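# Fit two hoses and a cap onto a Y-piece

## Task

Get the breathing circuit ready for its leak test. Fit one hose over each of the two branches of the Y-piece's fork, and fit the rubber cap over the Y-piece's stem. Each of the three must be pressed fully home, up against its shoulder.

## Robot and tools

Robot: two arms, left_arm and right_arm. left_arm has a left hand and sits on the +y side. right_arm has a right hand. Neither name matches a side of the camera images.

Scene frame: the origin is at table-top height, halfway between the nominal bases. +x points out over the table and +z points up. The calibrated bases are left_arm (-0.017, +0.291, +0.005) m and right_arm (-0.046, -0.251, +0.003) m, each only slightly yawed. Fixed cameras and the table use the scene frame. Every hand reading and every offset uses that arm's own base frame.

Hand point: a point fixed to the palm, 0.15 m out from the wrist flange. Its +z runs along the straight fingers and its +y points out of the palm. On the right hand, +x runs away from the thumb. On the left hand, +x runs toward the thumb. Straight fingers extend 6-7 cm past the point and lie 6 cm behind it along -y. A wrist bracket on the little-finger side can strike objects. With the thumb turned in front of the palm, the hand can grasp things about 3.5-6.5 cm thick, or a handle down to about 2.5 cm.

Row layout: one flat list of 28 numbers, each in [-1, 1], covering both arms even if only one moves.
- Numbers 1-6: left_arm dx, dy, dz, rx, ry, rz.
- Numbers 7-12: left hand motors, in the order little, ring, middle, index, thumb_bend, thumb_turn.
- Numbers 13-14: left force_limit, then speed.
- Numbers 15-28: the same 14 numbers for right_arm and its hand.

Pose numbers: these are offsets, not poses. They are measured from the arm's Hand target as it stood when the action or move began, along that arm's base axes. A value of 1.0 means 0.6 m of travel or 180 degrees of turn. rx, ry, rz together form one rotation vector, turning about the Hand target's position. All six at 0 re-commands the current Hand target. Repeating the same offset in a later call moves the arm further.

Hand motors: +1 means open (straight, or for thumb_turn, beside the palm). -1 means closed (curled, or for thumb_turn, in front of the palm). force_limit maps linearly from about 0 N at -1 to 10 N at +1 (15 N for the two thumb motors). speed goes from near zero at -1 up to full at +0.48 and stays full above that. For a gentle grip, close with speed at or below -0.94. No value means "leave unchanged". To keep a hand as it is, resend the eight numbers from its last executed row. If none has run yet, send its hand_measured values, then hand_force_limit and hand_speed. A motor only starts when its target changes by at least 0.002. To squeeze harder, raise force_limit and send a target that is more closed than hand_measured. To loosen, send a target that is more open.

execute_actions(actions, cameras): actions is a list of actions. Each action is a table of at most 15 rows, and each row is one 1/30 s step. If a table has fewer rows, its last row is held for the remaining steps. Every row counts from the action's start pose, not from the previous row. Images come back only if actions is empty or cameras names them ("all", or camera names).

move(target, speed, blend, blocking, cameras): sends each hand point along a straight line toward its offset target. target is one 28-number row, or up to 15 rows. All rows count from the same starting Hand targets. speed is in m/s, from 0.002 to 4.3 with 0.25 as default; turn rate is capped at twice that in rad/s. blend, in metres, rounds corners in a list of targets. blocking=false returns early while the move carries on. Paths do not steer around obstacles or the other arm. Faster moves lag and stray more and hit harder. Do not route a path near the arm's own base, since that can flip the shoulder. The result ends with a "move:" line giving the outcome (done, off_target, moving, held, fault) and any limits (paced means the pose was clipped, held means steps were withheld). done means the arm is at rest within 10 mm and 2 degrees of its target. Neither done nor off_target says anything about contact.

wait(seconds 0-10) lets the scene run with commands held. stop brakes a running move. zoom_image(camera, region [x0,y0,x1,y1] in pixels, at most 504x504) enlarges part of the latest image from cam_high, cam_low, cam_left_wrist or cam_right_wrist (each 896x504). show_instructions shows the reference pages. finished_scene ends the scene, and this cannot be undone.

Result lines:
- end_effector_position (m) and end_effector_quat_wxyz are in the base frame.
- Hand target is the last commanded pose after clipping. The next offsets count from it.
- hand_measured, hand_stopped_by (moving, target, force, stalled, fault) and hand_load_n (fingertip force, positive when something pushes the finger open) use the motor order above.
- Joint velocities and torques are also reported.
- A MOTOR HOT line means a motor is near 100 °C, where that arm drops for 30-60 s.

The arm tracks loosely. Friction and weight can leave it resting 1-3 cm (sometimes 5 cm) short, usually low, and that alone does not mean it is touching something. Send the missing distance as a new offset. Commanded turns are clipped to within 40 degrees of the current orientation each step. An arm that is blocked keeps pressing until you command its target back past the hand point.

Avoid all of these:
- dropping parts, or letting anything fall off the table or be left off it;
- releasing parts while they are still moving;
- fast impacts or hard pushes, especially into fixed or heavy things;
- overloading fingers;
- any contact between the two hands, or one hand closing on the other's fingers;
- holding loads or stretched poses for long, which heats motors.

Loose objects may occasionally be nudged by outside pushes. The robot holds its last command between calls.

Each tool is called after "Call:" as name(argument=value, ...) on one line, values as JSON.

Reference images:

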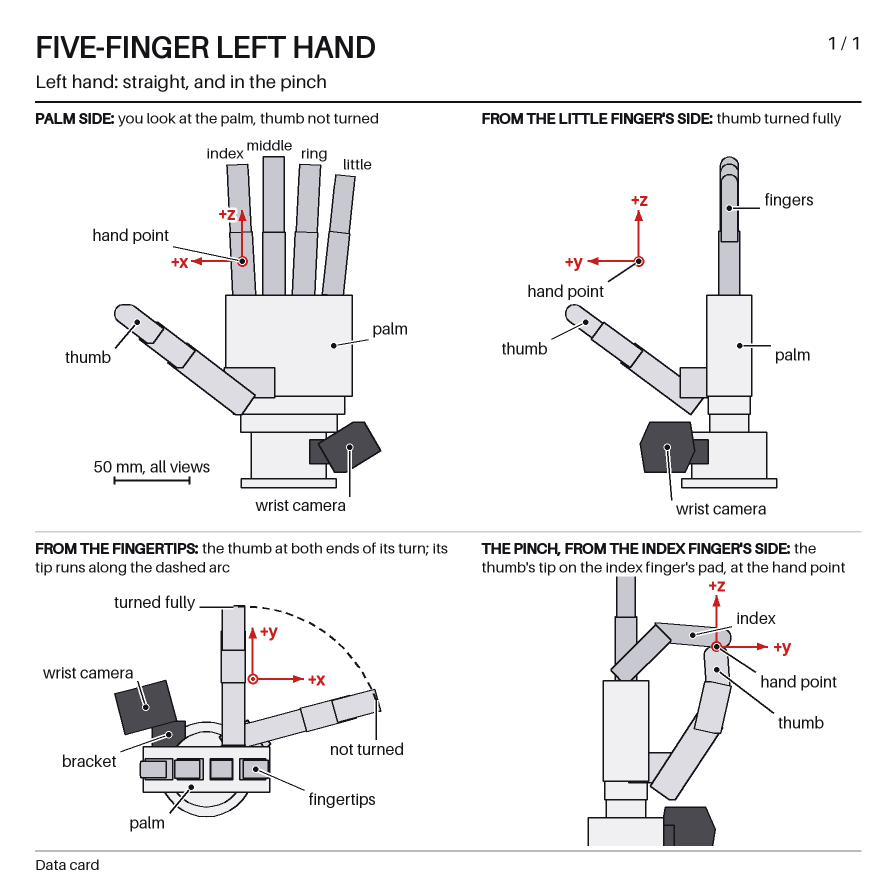

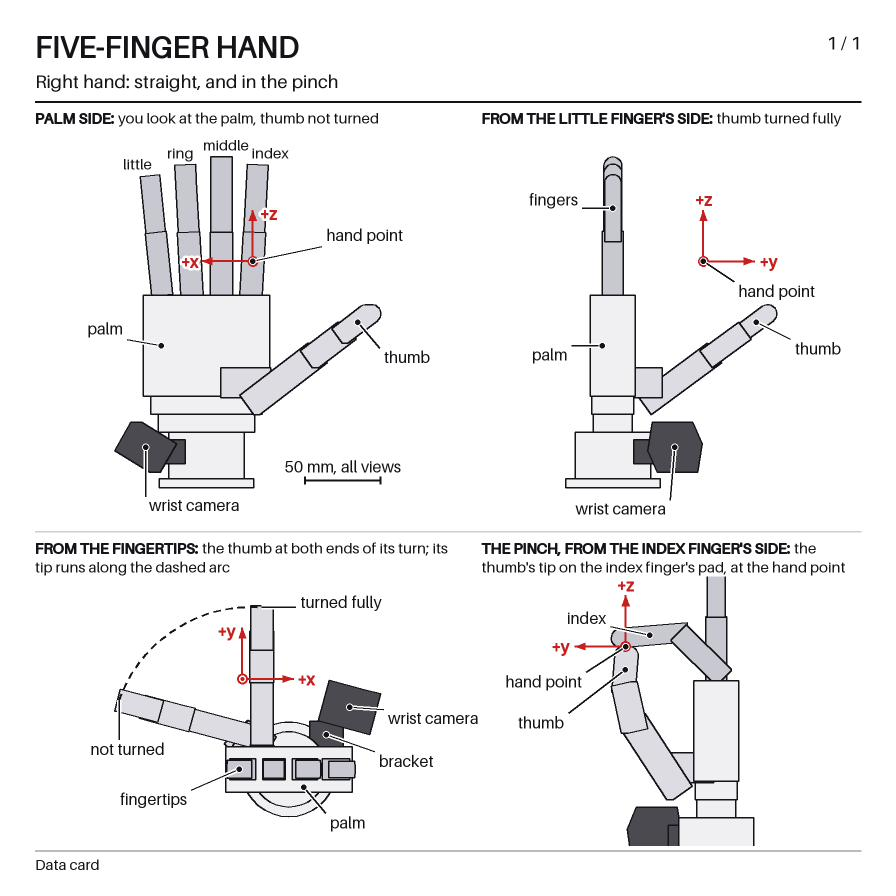

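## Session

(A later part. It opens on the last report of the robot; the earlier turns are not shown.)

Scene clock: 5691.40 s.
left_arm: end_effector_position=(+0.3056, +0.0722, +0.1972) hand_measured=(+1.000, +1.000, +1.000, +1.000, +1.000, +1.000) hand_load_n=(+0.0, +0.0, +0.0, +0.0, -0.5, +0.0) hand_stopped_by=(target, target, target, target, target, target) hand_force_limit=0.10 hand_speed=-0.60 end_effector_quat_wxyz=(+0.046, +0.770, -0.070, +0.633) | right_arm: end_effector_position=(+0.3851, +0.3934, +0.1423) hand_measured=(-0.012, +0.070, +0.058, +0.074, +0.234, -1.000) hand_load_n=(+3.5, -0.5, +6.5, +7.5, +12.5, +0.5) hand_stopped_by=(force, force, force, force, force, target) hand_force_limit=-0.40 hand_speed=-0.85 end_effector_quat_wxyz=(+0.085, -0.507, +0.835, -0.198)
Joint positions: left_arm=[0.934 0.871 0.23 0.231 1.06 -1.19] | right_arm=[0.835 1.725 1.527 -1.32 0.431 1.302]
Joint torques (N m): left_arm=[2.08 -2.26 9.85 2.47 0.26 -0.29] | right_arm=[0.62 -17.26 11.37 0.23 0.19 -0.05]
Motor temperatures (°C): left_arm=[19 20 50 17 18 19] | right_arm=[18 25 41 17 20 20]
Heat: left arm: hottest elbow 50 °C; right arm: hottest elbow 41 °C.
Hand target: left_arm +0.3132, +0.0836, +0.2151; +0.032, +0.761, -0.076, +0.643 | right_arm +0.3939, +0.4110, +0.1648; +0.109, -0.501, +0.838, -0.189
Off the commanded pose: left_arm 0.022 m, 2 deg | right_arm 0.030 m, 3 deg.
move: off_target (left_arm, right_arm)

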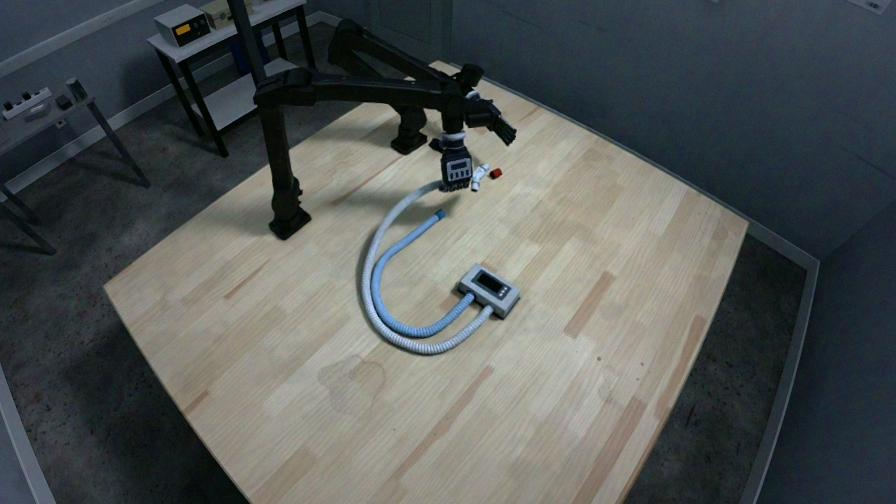

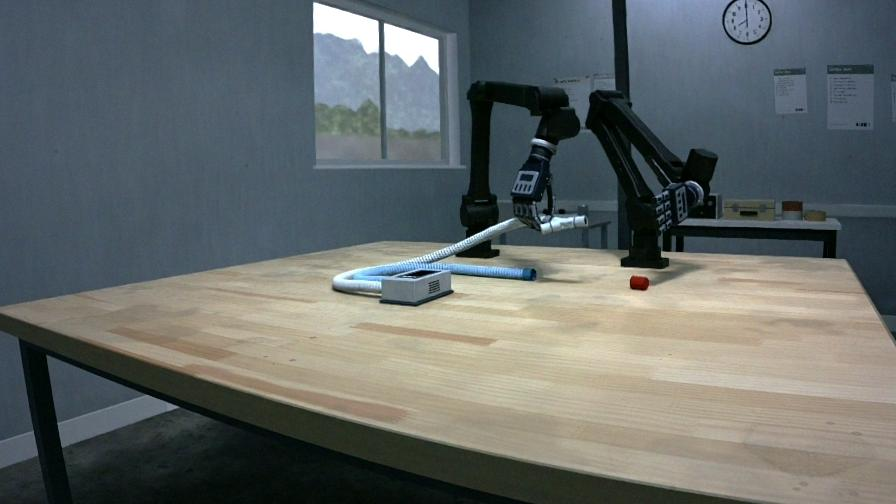

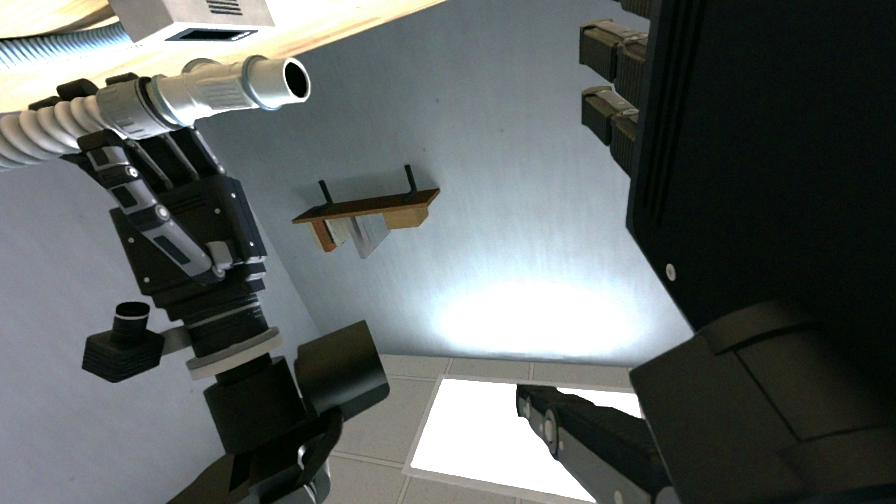

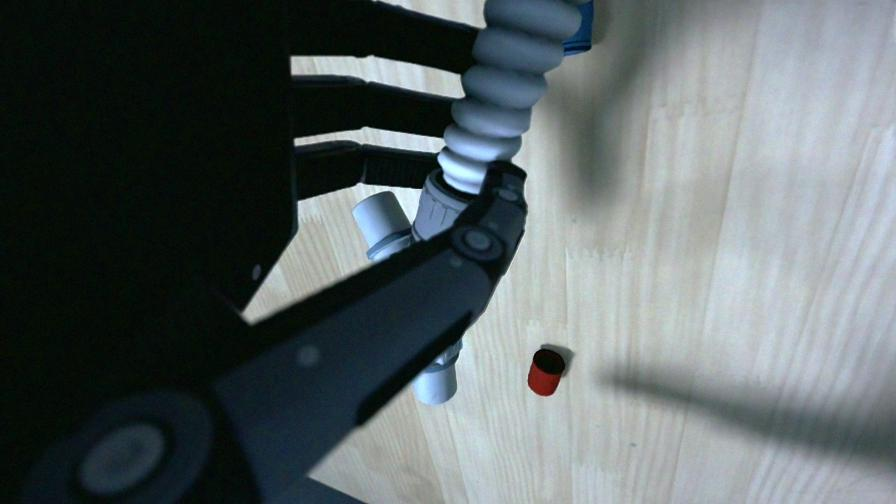

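Call:
move(target=[0.208, -0.1893, -0.0718, 0, 0, 0, 1, 1, 1, 1, 1, 1, 0.1, -0.6, 0, 0, 0, 0, 0, 0, -0.5, -0.5, -0.5, -0.5, -0.3, -1, -0.4, -0.85], speed=0.1, cameras=["all"])

Call:
zoom_image(camera="cam_high", region=[400, 90, 540, 220])

Call:
zoom_image(camera="cam_right_wrist", region=[300, 200, 700, 504])

Scene clock: 5744.60 s.
left_arm: end_effector_position=(+0.4194, -0.0308, +0.1492) hand_measured=(+1.000, +1.000, +1.000, +1.000, +1.000, +1.000) hand_load_n=(+0.0, -0.5, +0.0, +0.0, +0.0, +0.0) hand_stopped_by=(target, target, target, target, target, target) hand_force_limit=0.10 hand_speed=-0.60 end_effector_quat_wxyz=(+0.033, +0.780, -0.073, +0.621) | right_arm: end_effector_position=(+0.3851, +0.3934, +0.1423) hand_measured=(-0.012, +0.070, +0.058, +0.074, +0.234, -1.000) hand_load_n=(+3.5, +0.0, +6.0, +7.5, +12.5, +0.5) hand_stopped_by=(force, force, force, force, force, target) hand_force_limit=-0.40 hand_speed=-0.85 end_effector_quat_wxyz=(+0.085, -0.507, +0.835, -0.198)
Joint positions: left_arm=[0.246 1.274 0.236 0.791 0.382 -1.437] | right_arm=[0.835 1.725 1.527 -1.32 0.431 1.302]
Joint torques (N m): left_arm=[1.26 -6.18 8.58 2.97 -0.02 -0.32] | right_arm=[0.79 -17.08 11.33 0.05 0.16 -0.01]
Heat: left arm: hottest elbow 48 °C; right arm: hottest elbow 41 °C.
Hand target: left_arm +0.4379, -0.0301, +0.1720; +0.032, +0.761, -0.076, +0.643 | right_arm +0.3939, +0.4110, +0.1648; +0.109, -0.501, +0.838, -0.189
Off the commanded pose: left_arm 0.030 m, 3 deg | right_arm 0.030 m, 3 deg.
move: off_target (left_arm, right_arm)

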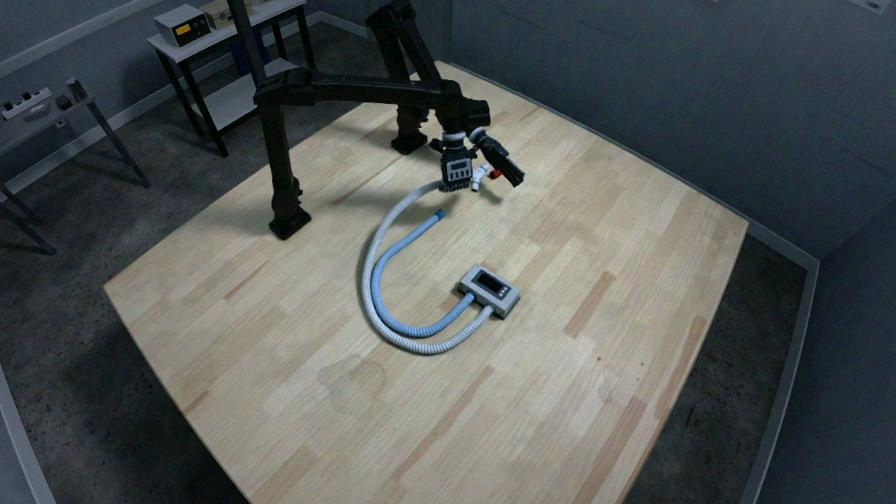

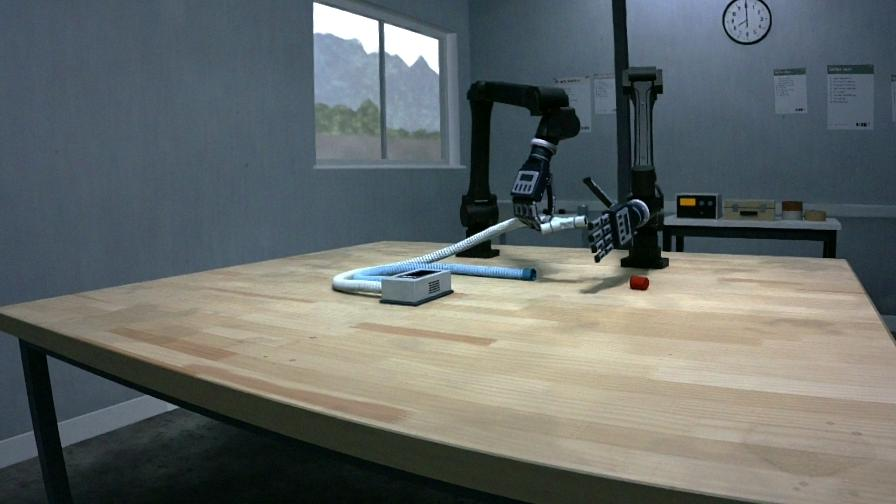

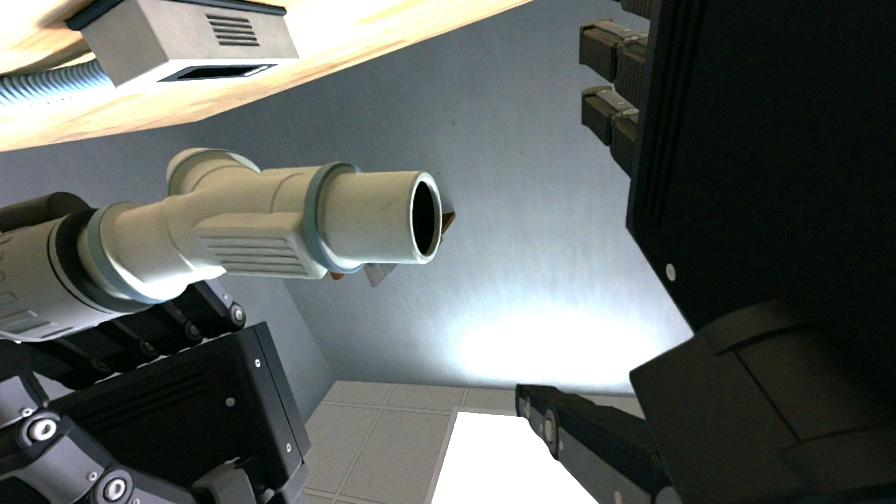

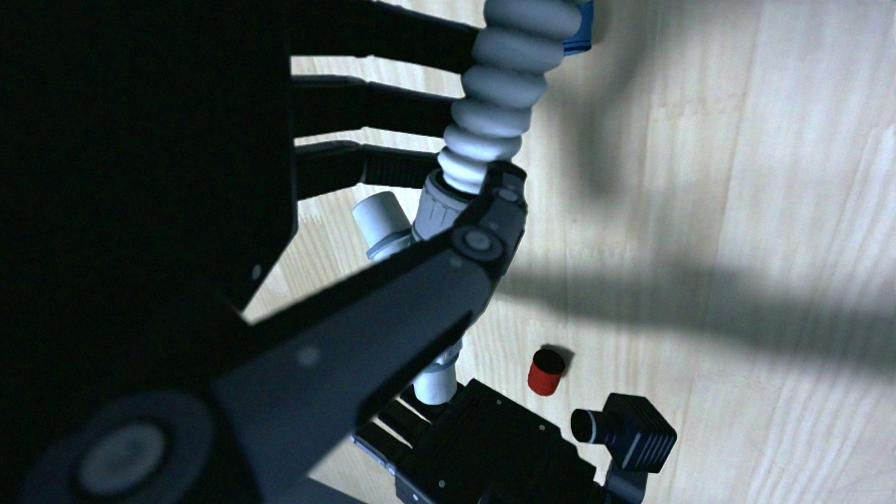

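Scaled by 3.600 from the camera's 896x504 image, which has a finer 1280x720 frame.

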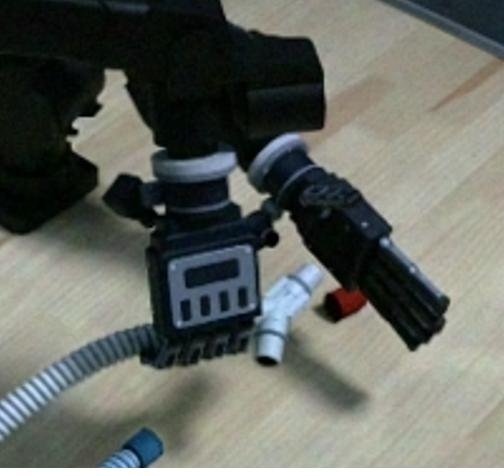

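Scaled by 1.260 from the camera's 896x504 image, which has a finer 1280x720 frame.

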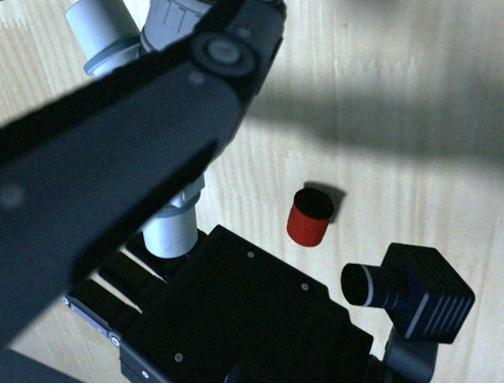

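Call:
move(target=[0.02, -0.05, 0.05, 0, 0, 0, 1, 1, 1, 1, 1, 1, 0.1, -0.6, 0, 0, 0, 0, 0, 0, -0.5, -0.5, -0.5, -0.5, -0.3, -1, -0.4, -0.85], speed=0.08, cameras=["cam_left_wrist", "cam_right_wrist"])

Scene clock: 5763.00 s.
left_arm: end_effector_position=(+0.4319, -0.0585, +0.1748) hand_measured=(+1.000, +1.000, +1.000, +1.000, +1.000, +1.000) hand_load_n=(+0.0, +0.0, +0.0, +0.0, -0.5, +0.0) hand_stopped_by=(target, target, target, target, target, target) hand_force_limit=0.10 hand_speed=-0.60 end_effector_quat_wxyz=(+0.030, +0.777, -0.076, +0.624) | right_arm: end_effector_position=(+0.3851, +0.3934, +0.1423) hand_measured=(-0.012, +0.070, +0.058, +0.074, +0.234, -1.000) hand_load_n=(+3.5, +0.0, +6.5, +7.5, +12.5, +0.5) hand_stopped_by=(force, force, force, force, force, target) hand_force_limit=-0.40 hand_speed=-0.85 end_effector_quat_wxyz=(+0.085, -0.507, +0.835, -0.198)
Joint positions: left_arm=[0.126 1.179 0.278 0.672 0.264 -1.46] | right_arm=[0.835 1.725 1.527 -1.32 0.431 1.302]
Joint torques (N m): left_arm=[0.79 -7.18 9.95 1.63 -0.02 -0.25] | right_arm=[0.38 -17.2 11.26 0.12 0.19 -0.01]
Heat: left arm: hottest elbow 47 °C; right arm: hottest elbow 41 °C.
Hand target: left_arm +0.4500, -0.0601, +0.2020; +0.032, +0.761, -0.076, +0.643 | right_arm +0.3939, +0.4110, +0.1648; +0.109, -0.501, +0.838, -0.189
Off the commanded pose: left_arm 0.033 m, 3 deg | right_arm 0.030 m, 3 deg.
move: off_target (left_arm, right_arm)
Images, in order (width x height): cam_left_wrist 896x504, cam_right_wrist 896x504.

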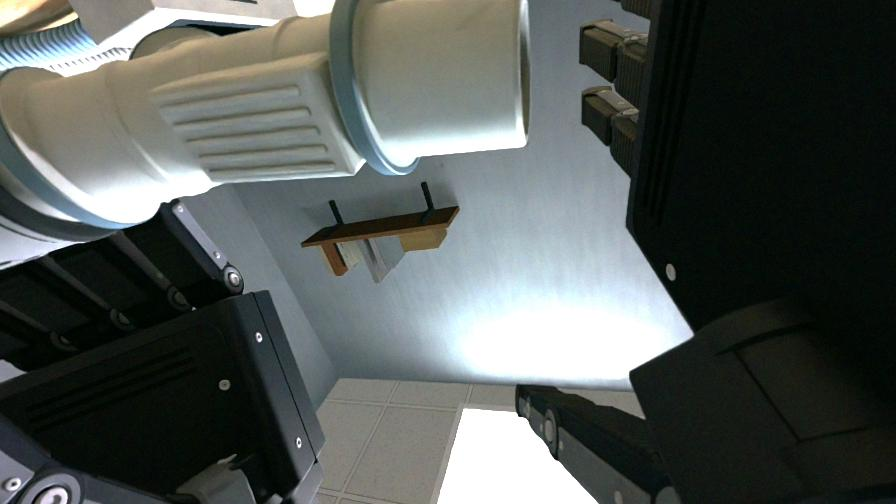

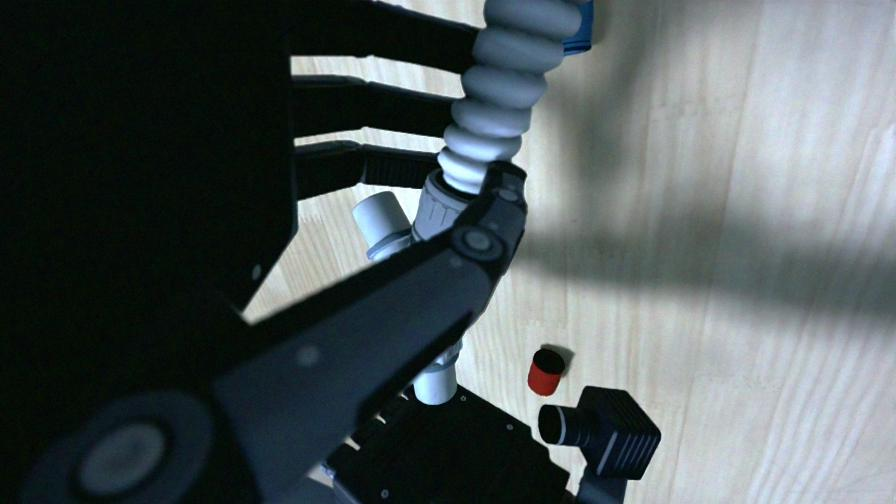

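Call:
move(target=[-0.0039, -0.0247, 0.0, 0, 0, 0, 1, 1, 1, 1, 1, 1, 0.1, -0.6, 0, 0, 0, 0, 0, 0, -0.5, -0.5, -0.5, -0.5, -0.3, -1, -0.4, -0.85], speed=0.05)

Scene clock: 5773.20 s.
left_arm: end_effector_position=(+0.4329, -0.0722, +0.1771) hand_measured=(+1.000, +1.000, +1.000, +1.000, +1.000, +1.000) hand_load_n=(+0.0, +0.0, +0.0, +0.0, +0.0, +0.0) hand_stopped_by=(target, target, target, target, target, target) hand_force_limit=0.10 hand_speed=-0.60 end_effector_quat_wxyz=(+0.028, +0.775, -0.077, +0.626) | right_arm: end_effector_position=(+0.3851, +0.3934, +0.1423) hand_measured=(-0.012, +0.070, +0.058, +0.074, +0.234, -1.000) hand_load_n=(+3.5, +0.0, +6.5, +7.5, +12.5, +0.5) hand_stopped_by=(force, force, force, force, force, target) hand_force_limit=-0.40 hand_speed=-0.85 end_effector_quat_wxyz=(+0.085, -0.507, +0.835, -0.198)
Joint positions: left_arm=[0.07 1.171 0.278 0.672 0.209 -1.47] | right_arm=[0.835 1.725 1.527 -1.32 0.431 1.302]
Joint torques (N m): left_arm=[1.2 -7.12 9.36 1.69 0 -0.25] | right_arm=[0.91 -17.08 11.45 0.18 0.19 -0.03]
Heat: left arm: hottest elbow 48 °C; right arm: hottest elbow 42 °C.
Hand target: left_arm +0.4477, -0.0748, +0.2020; +0.032, +0.761, -0.076, +0.643 | right_arm +0.3939, +0.4110, +0.1648; +0.109, -0.501, +0.838, -0.189
Off the commanded pose: left_arm 0.029 m, 3 deg | right_arm 0.030 m, 3 deg.
move: off_target (left_arm, right_arm)

Call:
move(target=[-0.0026, -0.018, -0.001, 0, 0, 0, 1, 1, 1, 1, 1, 1, 0.1, -0.6, 0, 0, 0, 0, 0, 0, -0.5, -0.5, -0.5, -0.5, -0.3, -1, -0.4, -0.85], speed=0.05, cameras=["cam_left_wrist", "cam_right_wrist"])

Call:
zoom_image(camera="cam_right_wrist", region=[300, 250, 700, 504])

Scene clock: 5779.07 s.
left_arm: end_effector_position=(+0.4331, -0.0823, +0.1787) hand_measured=(+1.000, +1.000, +1.000, +1.000, +1.000, +1.000) hand_load_n=(+0.0, +0.5, +0.0, +0.0, +0.0, +0.0) hand_stopped_by=(target, target, target, target, target, target) hand_force_limit=0.10 hand_speed=-0.60 end_effector_quat_wxyz=(+0.027, +0.774, -0.078, +0.627) | right_arm: end_effector_position=(+0.3851, +0.3934, +0.1423) hand_measured=(-0.012, +0.070, +0.058, +0.074, +0.234, -1.000) hand_load_n=(+3.5, +0.0, +6.5, +8.0, +12.5, +0.5) hand_stopped_by=(force, force, force, force, force, target) hand_force_limit=-0.40 hand_speed=-0.85 end_effector_quat_wxyz=(+0.085, -0.507, +0.835, -0.198)
Joint positions: left_arm=[0.03 1.166 0.278 0.672 0.169 -1.478] | right_arm=[0.835 1.725 1.527 -1.32 0.431 1.302]
Joint torques (N m): left_arm=[0.97 -7 9.07 1.69 -0.06 -0.31] | right_arm=[1.14 -17.08 11.21 0.31 0.2 -0.05]
Heat: left arm: hottest elbow 49 °C; right arm: hottest elbow 42 °C.
Hand target: left_arm +0.4461, -0.0856, +0.2014; +0.032, +0.761, -0.076, +0.643 | right_arm +0.3939, +0.4110, +0.1648; +0.109, -0.501, +0.838, -0.189
Off the commanded pose: left_arm 0.026 m, 2 deg | right_arm 0.030 m, 3 deg.
move: off_target (left_arm, right_arm)
Images, in order (width x height): cam_left_wrist 896x504, cam_right_wrist 896x504.

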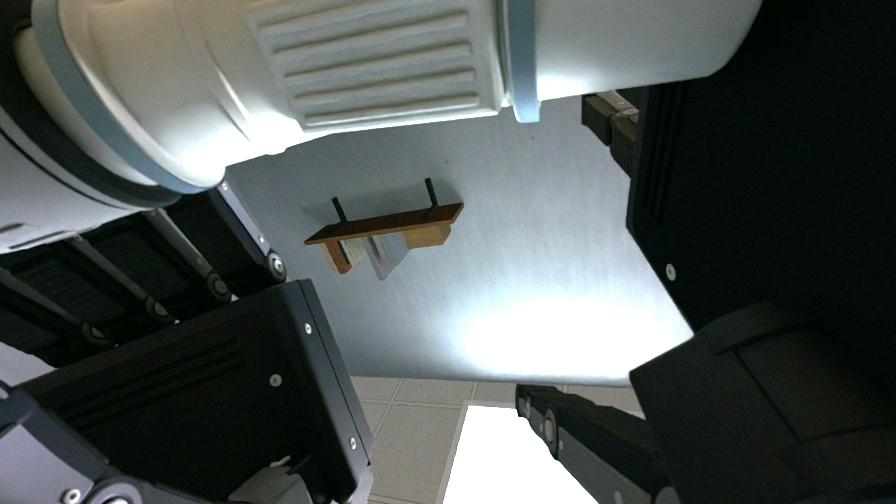

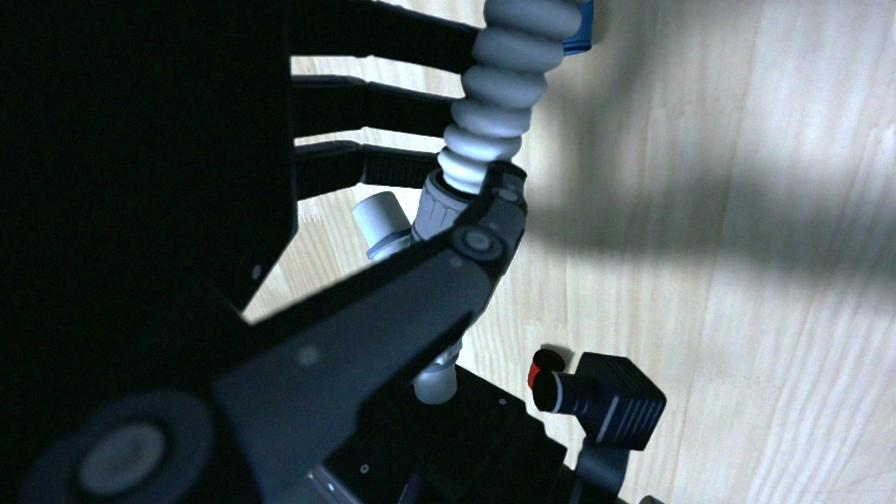

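Scaled by 1.260 from the camera's 896x504 image, which has a finer 1280x720 frame.

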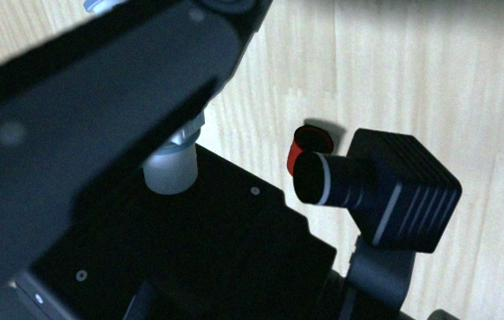

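Call:
move(target=[-0.0026, -0.018, -0.001, 0, 0, 0, 1, 1, 1, 1, 1, 1, 0.1, -0.6, 0, 0, 0, 0, 0, 0, -0.5, -0.5, -0.5, -0.5, -0.3, -1, -0.4, -0.85], speed=0.05, cameras=["cam_left_wrist"])

Scene clock: 5784.03 s.
left_arm: end_effector_position=(+0.4344, -0.0873, +0.1788) hand_measured=(+1.000, +1.000, +1.000, +1.000, +1.000, +1.000) hand_load_n=(+0.0, +0.0, +0.0, +0.0, +0.0, +0.0) hand_stopped_by=(target, target, target, target, target, target) hand_force_limit=0.10 hand_speed=-0.60 end_effector_quat_wxyz=(+0.020, +0.775, -0.074, +0.628) | right_arm: end_effector_position=(+0.3837, +0.3914, +0.1421) hand_measured=(-0.012, +0.070, +0.058, +0.074, +0.234, -1.000) hand_load_n=(+3.0, +0.0, +6.5, +8.0, +12.0, +0.5) hand_stopped_by=(force, force, force, force, force, target) hand_force_limit=-0.40 hand_speed=-0.85 end_effector_quat_wxyz=(+0.081, -0.508, +0.834, -0.200)
Joint positions: left_arm=[-0.002 1.164 0.278 0.672 0.121 -1.481] | right_arm=[0.835 1.725 1.527 -1.329 0.433 1.302]
Joint torques (N m): left_arm=[0.32 -6.48 8.69 1.92 0.23 -0.32] | right_arm=[1.08 -17.67 11.33 0.39 0.11 -0.03]
Heat: left arm: hottest elbow 49 °C; right arm: hottest elbow 42 °C.
Hand target: left_arm +0.4446, -0.0964, +0.2008; +0.032, +0.761, -0.076, +0.643 | right_arm +0.3939, +0.4110, +0.1648; +0.109, -0.501, +0.838, -0.189
Off the commanded pose: left_arm 0.026 m, 3 deg | right_arm 0.032 m, 4 deg.
move: off_target (left_arm, right_arm)
Images, in order (width x height): cam_left_wrist 896x504.

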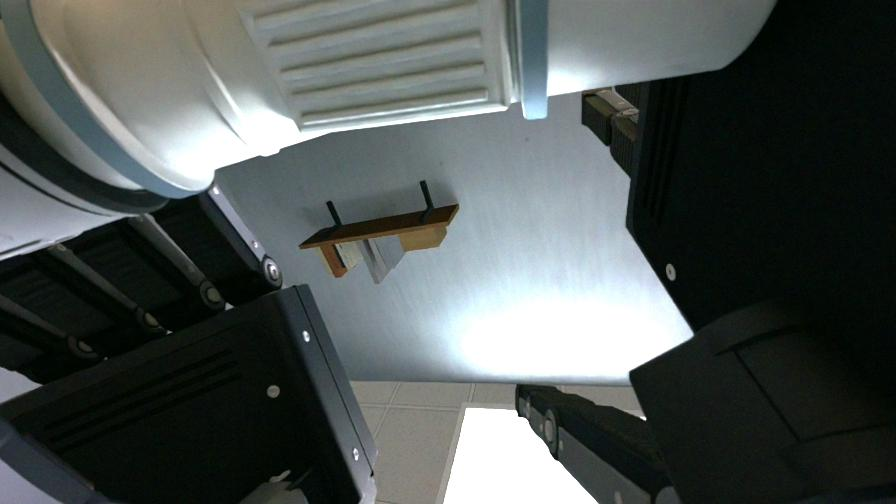

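Call:
execute_actions(actions=[], cameras=["cam_left_wrist", "cam_right_wrist", "cam_low"])

Scene clock: 5819.03 s.
left_arm: end_effector_position=(+0.4344, -0.0873, +0.1788) hand_measured=(+1.000, +1.000, +1.000, +1.000, +1.000, +1.000) hand_load_n=(+0.0, +0.0, +0.0, +0.0, -0.5, +0.0) hand_stopped_by=(target, target, target, target, target, target) hand_force_limit=0.10 hand_speed=-0.60 end_effector_quat_wxyz=(+0.020, +0.775, -0.074, +0.628) | right_arm: end_effector_position=(+0.3837, +0.3914, +0.1421) hand_measured=(-0.012, +0.070, +0.058, +0.074, +0.234, -1.000) hand_load_n=(+3.5, +0.0, +6.5, +8.0, +12.0, +0.5) hand_stopped_by=(force, force, force, force, force, target) hand_force_limit=-0.40 hand_speed=-0.85 end_effector_quat_wxyz=(+0.081, -0.508, +0.834, -0.200)
Joint positions: left_arm=[-0.002 1.164 0.278 0.672 0.121 -1.481] | right_arm=[0.835 1.725 1.527 -1.329 0.433 1.302]
Joint velocities: within noise
Joint torques (N m): left_arm=[0.5 -7.24 8.65 2.03 0.24 -0.32] | right_arm=[0.73 -17.26 11.52 0.36 0.11 -0.02]
Motor temperatures (°C): left_arm=[19 20 48 17 18 19] | right_arm=[18 25 42 17 20 20]
Heat: left arm: hottest elbow 48 °C; right arm: hottest elbow 42 °C.
Hand target: left_arm +0.4445, -0.0964, +0.2008; +0.032, +0.761, -0.076, +0.643 | right_arm +0.3939, +0.4110, +0.1648; +0.109, -0.501, +0.838, -0.189
Off the commanded pose: left_arm 0.026 m, 3 deg | right_arm 0.032 m, 4 deg.
Images, in order (width x height): cam_low 896x504, cam_left_wrist 896x504, cam_right_wrist 896x504.

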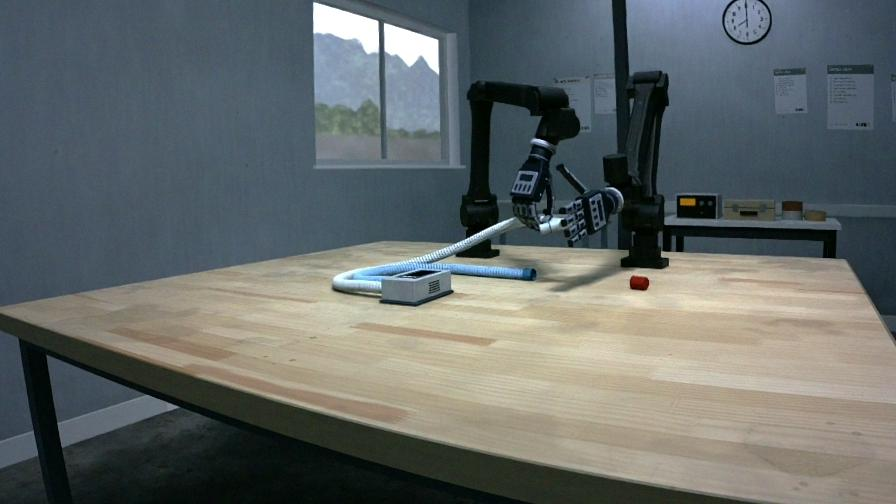

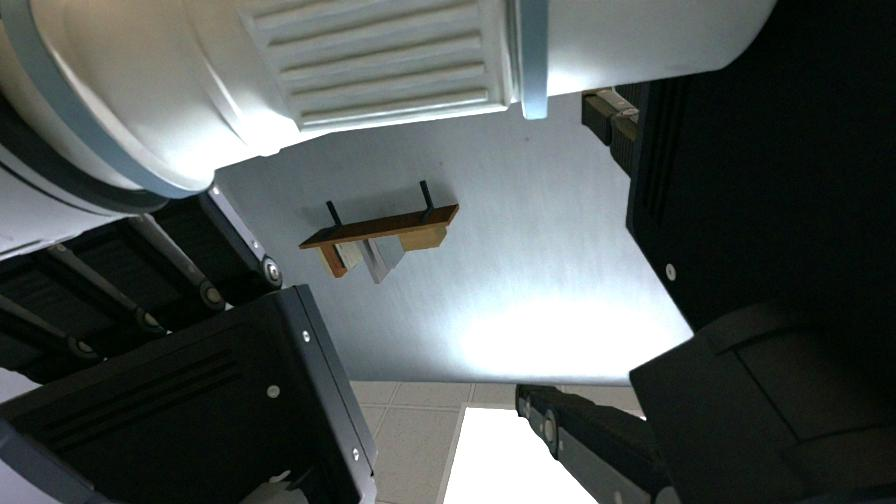

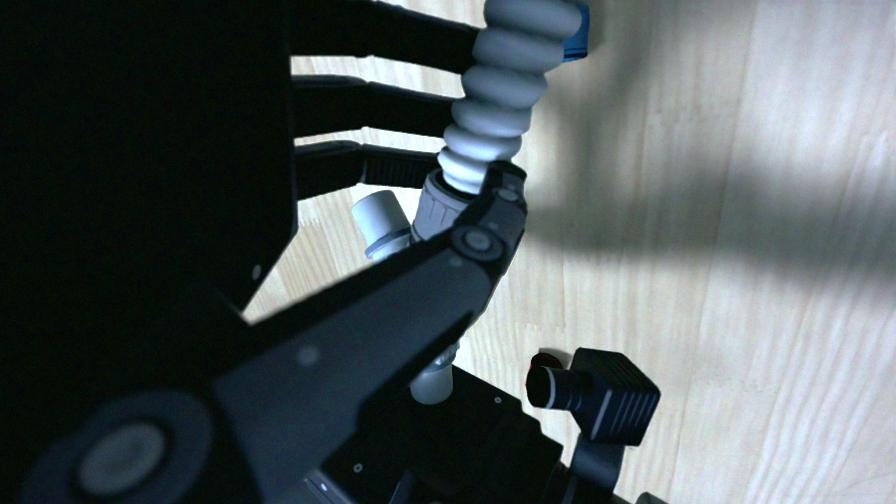

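Call:
move(target=[-0.0039, -0.0247, -0.001, 0, 0, 0, 1, 1, 1, 1, 1, 1, 0.1, -0.6, 0.006, 0.0155, 0, 0, 0, 0, -0.5, -0.5, -0.5, -0.5, -0.3, -1, -0.4, -0.85], speed=0.03, cameras=["cam_left_wrist"])

Scene clock: 5824.77 s.
left_arm: end_effector_position=(+0.4362, -0.0930, +0.1786) hand_measured=(+1.000, +1.000, +1.000, +1.000, +1.000, +1.000) hand_load_n=(+0.0, +0.0, +0.0, +0.0, +0.0, +0.0) hand_stopped_by=(target, target, target, target, target, target) hand_force_limit=0.10 hand_speed=-0.60 end_effector_quat_wxyz=(+0.008, +0.775, -0.067, +0.628) | right_arm: end_effector_position=(+0.3818, +0.3873, +0.1453) hand_measured=(-0.012, +0.070, +0.058, +0.074, +0.234, -1.000) hand_load_n=(+3.5, +0.0, +6.5, +9.0, +12.0, +0.5) hand_stopped_by=(force, force, force, force, force, target) hand_force_limit=-0.40 hand_speed=-0.85 end_effector_quat_wxyz=(+0.073, -0.509, +0.833, -0.205)
Joint positions: left_arm=[-0.045 1.163 0.278 0.672 0.054 -1.486] | right_arm=[0.835 1.725 1.537 -1.356 0.439 1.302]
Joint torques (N m): left_arm=[-1.08 -7.47 8.4 2.09 0.65 -0.36] | right_arm=[1.55 -15.21 12.71 1.2 -0.06 0.02]
Heat: left arm: hottest elbow 48 °C; right arm: hottest elbow 42 °C.
Hand target: left_arm +0.4422, -0.1112, +0.2002; +0.032, +0.761, -0.076, +0.643 | right_arm +0.3975, +0.4204, +0.1649; +0.109, -0.501, +0.838, -0.189
Off the commanded pose: left_arm 0.029 m, 4 deg | right_arm 0.041 m, 5 deg.
move: off_target (left_arm, right_arm)
Images, in order (width x height): cam_left_wrist 896x504.

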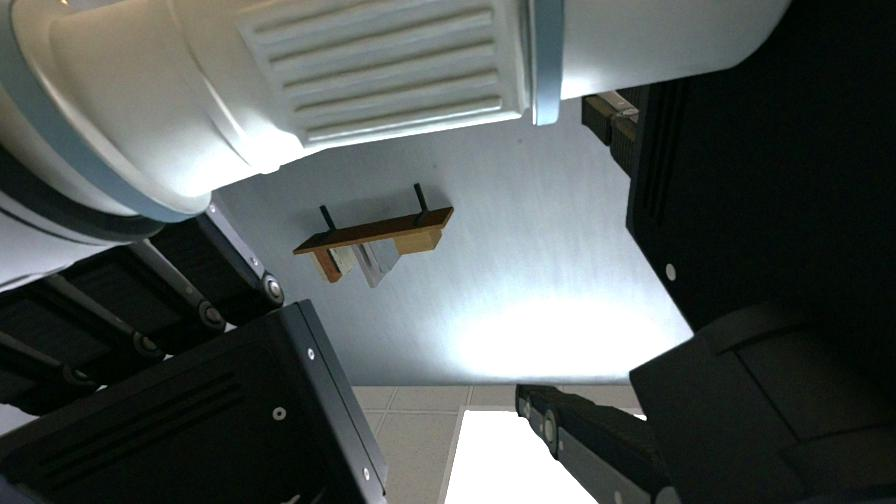

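Call:
move(target=[-0.0039, -0.0247, -0.001, 0, 0, 0, 1, 1, 1, 1, 1, 1, 0.1, -0.6, 0.009, 0.0233, 0, 0, 0, 0, -0.5, -0.5, -0.5, -0.5, -0.3, -1, -0.4, -0.85], speed=0.03, cameras=["cam_left_wrist"])

Call:
move(target=[-0.0039, -0.0247, -0.001, 0, 0, 0, 1, 1, 1, 1, 1, 1, 0.1, -0.6, 0.009, 0.0233, 0, 0, 0, 0, -0.5, -0.5, -0.5, -0.5, -0.3, -1, -0.4, -0.85], speed=0.03, cameras=["cam_left_wrist"])

Scene clock: 5832.27 s.
left_arm: end_effector_position=(+0.4381, -0.0952, +0.1790) hand_measured=(+1.000, +1.000, +1.000, +1.000, +1.000, +1.000) hand_load_n=(+0.0, +0.0, +0.0, -0.5, +0.0, +0.0) hand_stopped_by=(target, target, target, target, target, target) hand_force_limit=0.10 hand_speed=-0.60 end_effector_quat_wxyz=(-0.008, +0.775, -0.058, +0.629) | right_arm: end_effector_position=(+0.3824, +0.3860, +0.1449) hand_measured=(-0.012, +0.070, +0.058, +0.074, +0.234, -1.000) hand_load_n=(+4.0, +0.0, +7.0, +8.0, +11.0, -1.5) hand_stopped_by=(force, force, force, force, force, target) hand_force_limit=-0.40 hand_speed=-0.85 end_effector_quat_wxyz=(+0.058, -0.514, +0.829, -0.213)
Joint positions: left_arm=[-0.081 1.159 0.278 0.672 -0.018 -1.487] | right_arm=[0.835 1.748 1.568 -1.397 0.446 1.296]
Joint torques (N m): left_arm=[-3.31 -7.18 8.23 2.02 1.24 -0.47] | right_arm=[1.49 -14.74 13.9 1.94 -0.42 0.18]
Heat: left arm: hottest elbow 48 °C; right arm: hottest elbow 42 °C.
Hand target: left_arm +0.4399, -0.1261, +0.1996; +0.032, +0.761, -0.076, +0.643 | right_arm +0.4029, +0.4343, +0.1650; +0.109, -0.501, +0.838, -0.189
Off the commanded pose: left_arm 0.037 m, 5 deg | right_arm 0.056 m, 7 deg.
move: off_target (left_arm, right_arm)
Images, in order (width x height): cam_left_wrist 896x504.

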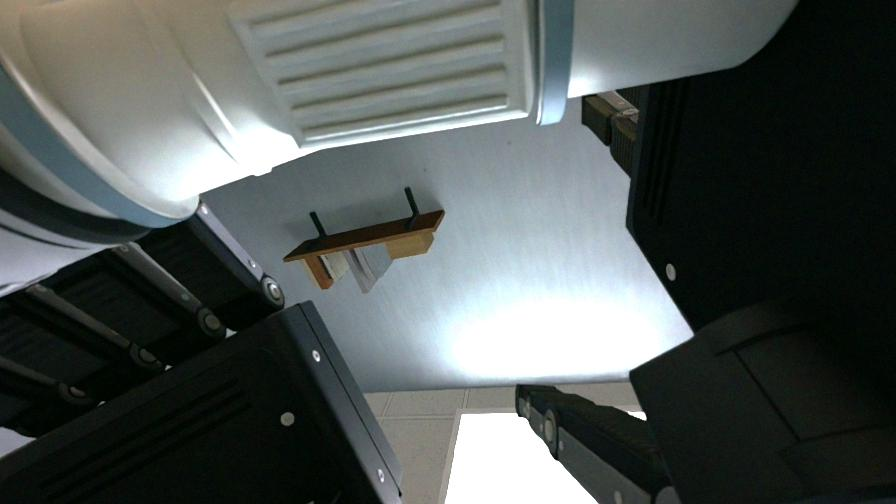

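Scene clock: 5833.47 s.
left_arm: end_effector_position=(+0.4393, -0.0986, +0.1784) hand_measured=(+1.000, +1.000, +1.000, +1.000, +1.000, +1.000) hand_load_n=(+0.0, +0.0, +0.0, +0.0, +0.0, +0.0) hand_stopped_by=(target, target, target, target, target, target) hand_force_limit=0.10 hand_speed=-0.60 end_effector_quat_wxyz=(-0.022, +0.775, -0.051, +0.629) | right_arm: end_effector_position=(+0.3819, +0.3842, +0.1409) hand_measured=(-0.012, +0.070, +0.058, +0.074, +0.234, -1.000) hand_load_n=(+1.5, +0.5, +9.0, +7.0, +9.5, -5.5) hand_stopped_by=(force, force, force, force, force, target) hand_force_limit=-0.40 hand_speed=-0.85 end_effector_quat_wxyz=(+0.038, -0.524, +0.821, -0.221)
Joint positions: left_arm=[-0.118 1.159 0.278 0.672 -0.085 -1.487] | right_arm=[0.835 1.778 1.598 -1.438 0.451 1.28]
Joint torques (N m): left_arm=[-3.84 -7.12 7.86 1.96 1.74 -0.53] | right_arm=[2.49 -15.03 14.75 2.48 -0.7 0.49]
Heat: left arm: hottest elbow 48 °C; right arm: hottest elbow 42 °C.
Hand target: left_arm +0.4375, -0.1409, +0.1990; +0.032, +0.761, -0.076, +0.643 | right_arm +0.4083, +0.4484, +0.1648; +0.109, -0.501, +0.838, -0.189
Off the commanded pose: left_arm 0.047 m, 7 deg | right_arm 0.073 m, 9 deg.
move: off_target (left_arm, right_arm)
Images, in order (width x height): cam_left_wrist 896x504.

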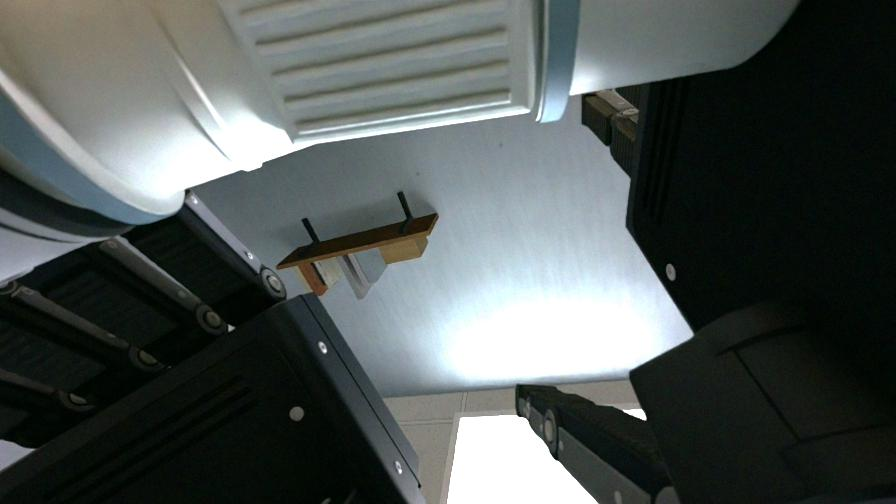

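Call:
zoom_image(camera="cam_left_wrist", region=[0, 60, 300, 300])

Scaled by 1.680 from the camera's 896x504 image, which has a finer 1280x720 frame.

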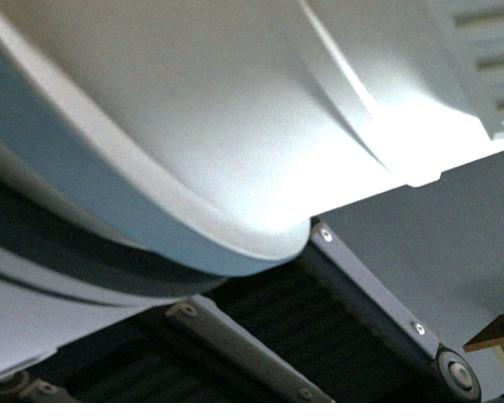

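Call:
move(target=[-0.0059, -0.0371, -0.001, 0, 0, 0, 1, 1, 1, 1, 1, 1, 0.1, -0.6, 0.014, 0.031, 0, 0, 0, 0, -0.5, -0.5, -0.5, -0.5, -0.3, -1, -0.4, -0.85], speed=0.03, cameras=["cam_left_wrist", "cam_right_wrist"])

Scene clock: 5854.43 s.
left_arm: end_effector_position=(+0.4379, -0.1117, +0.1807) hand_measured=(+1.000, +1.000, +1.000, +1.000, +1.000, +1.000) hand_load_n=(+0.0, +0.0, +0.0, +0.0, +0.0, +0.0) hand_stopped_by=(target, target, target, target, target, target) hand_force_limit=0.10 hand_speed=-0.60 end_effector_quat_wxyz=(-0.035, +0.773, -0.046, +0.632) | right_arm: end_effector_position=(+0.3800, +0.3837, +0.1244) hand_measured=(-0.014, +0.070, +0.058, +0.074, +0.234, -1.000) hand_load_n=(+0.0, +0.0, +10.5, +5.0, +7.0, -5.5) hand_stopped_by=(force, force, force, force, force, target) hand_force_limit=-0.40 hand_speed=-0.85 end_effector_quat_wxyz=(+0.004, -0.538, +0.812, -0.228)
Joint positions: left_arm=[-0.191 1.153 0.278 0.672 -0.182 -1.493] | right_arm=[0.835 1.834 1.632 -1.483 0.447 1.261]
Joint torques (N m): left_arm=[-5.3 -6.07 8.02 1.84 2.17 -0.61] | right_arm=[3.14 -17.38 16.94 3.1 -0.76 0.74]
Motor temperatures (°C): left_arm=[19 20 47 17 23 19] | right_arm=[18 24 43 17 20 20]
Heat: left arm: hottest elbow 47 °C; right arm: hottest elbow 43 °C.
Hand target: left_arm +0.4340, -0.1632, +0.1986; +0.032, +0.761, -0.076, +0.643 | right_arm +0.4166, +0.4669, +0.1647; +0.109, -0.501, +0.838, -0.189
Off the commanded pose: left_arm 0.055 m, 9 deg | right_arm 0.100 m, 14 deg.
move: off_target (left_arm, right_arm)
Images, in order (width x height): cam_left_wrist 896x504, cam_right_wrist 896x504.

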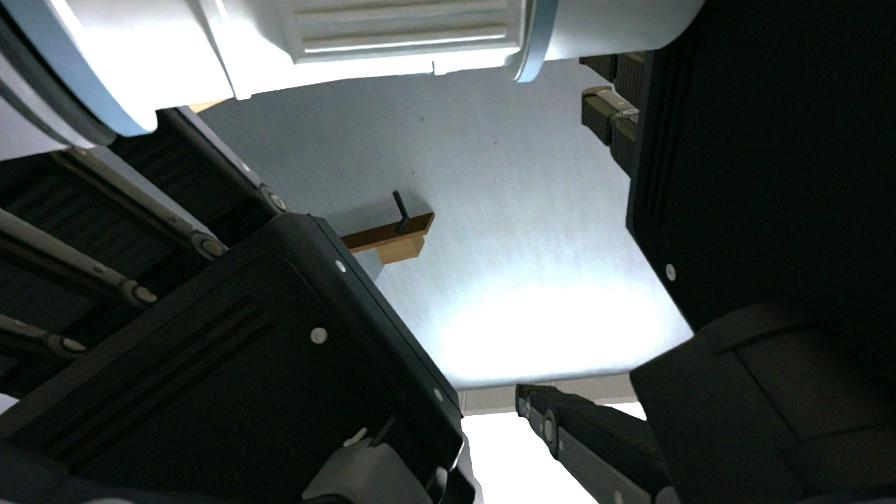

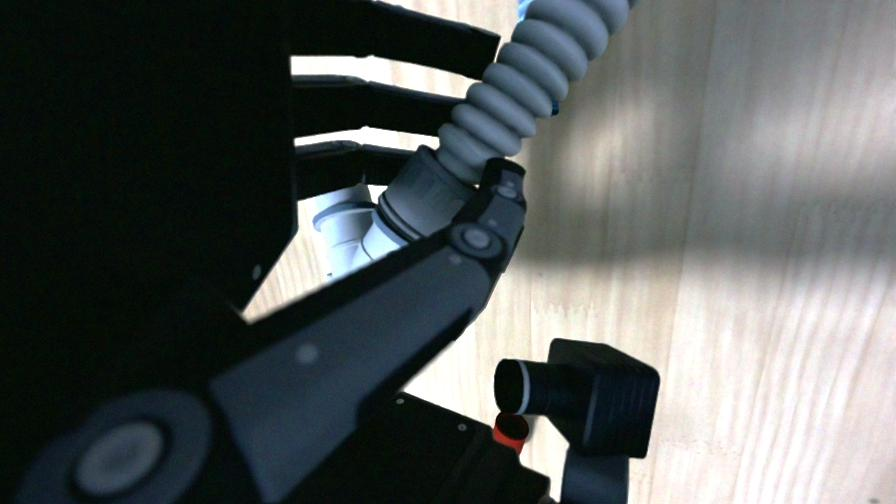

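Call:
zoom_image(camera="cam_right_wrist", region=[280, 120, 560, 360])

Call:
zoom_image(camera="cam_left_wrist", region=[0, 0, 240, 200])

Scaled by 1.800 from the camera's 896x504 image, which has a finer 1280x720 frame.

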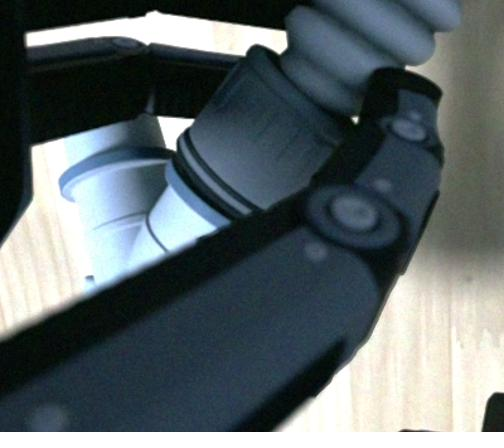

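Scaled by 2.100 from the camera's 896x504 image, which has a finer 1280x720 frame.

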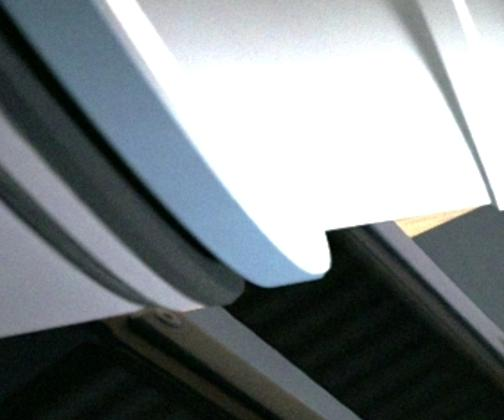

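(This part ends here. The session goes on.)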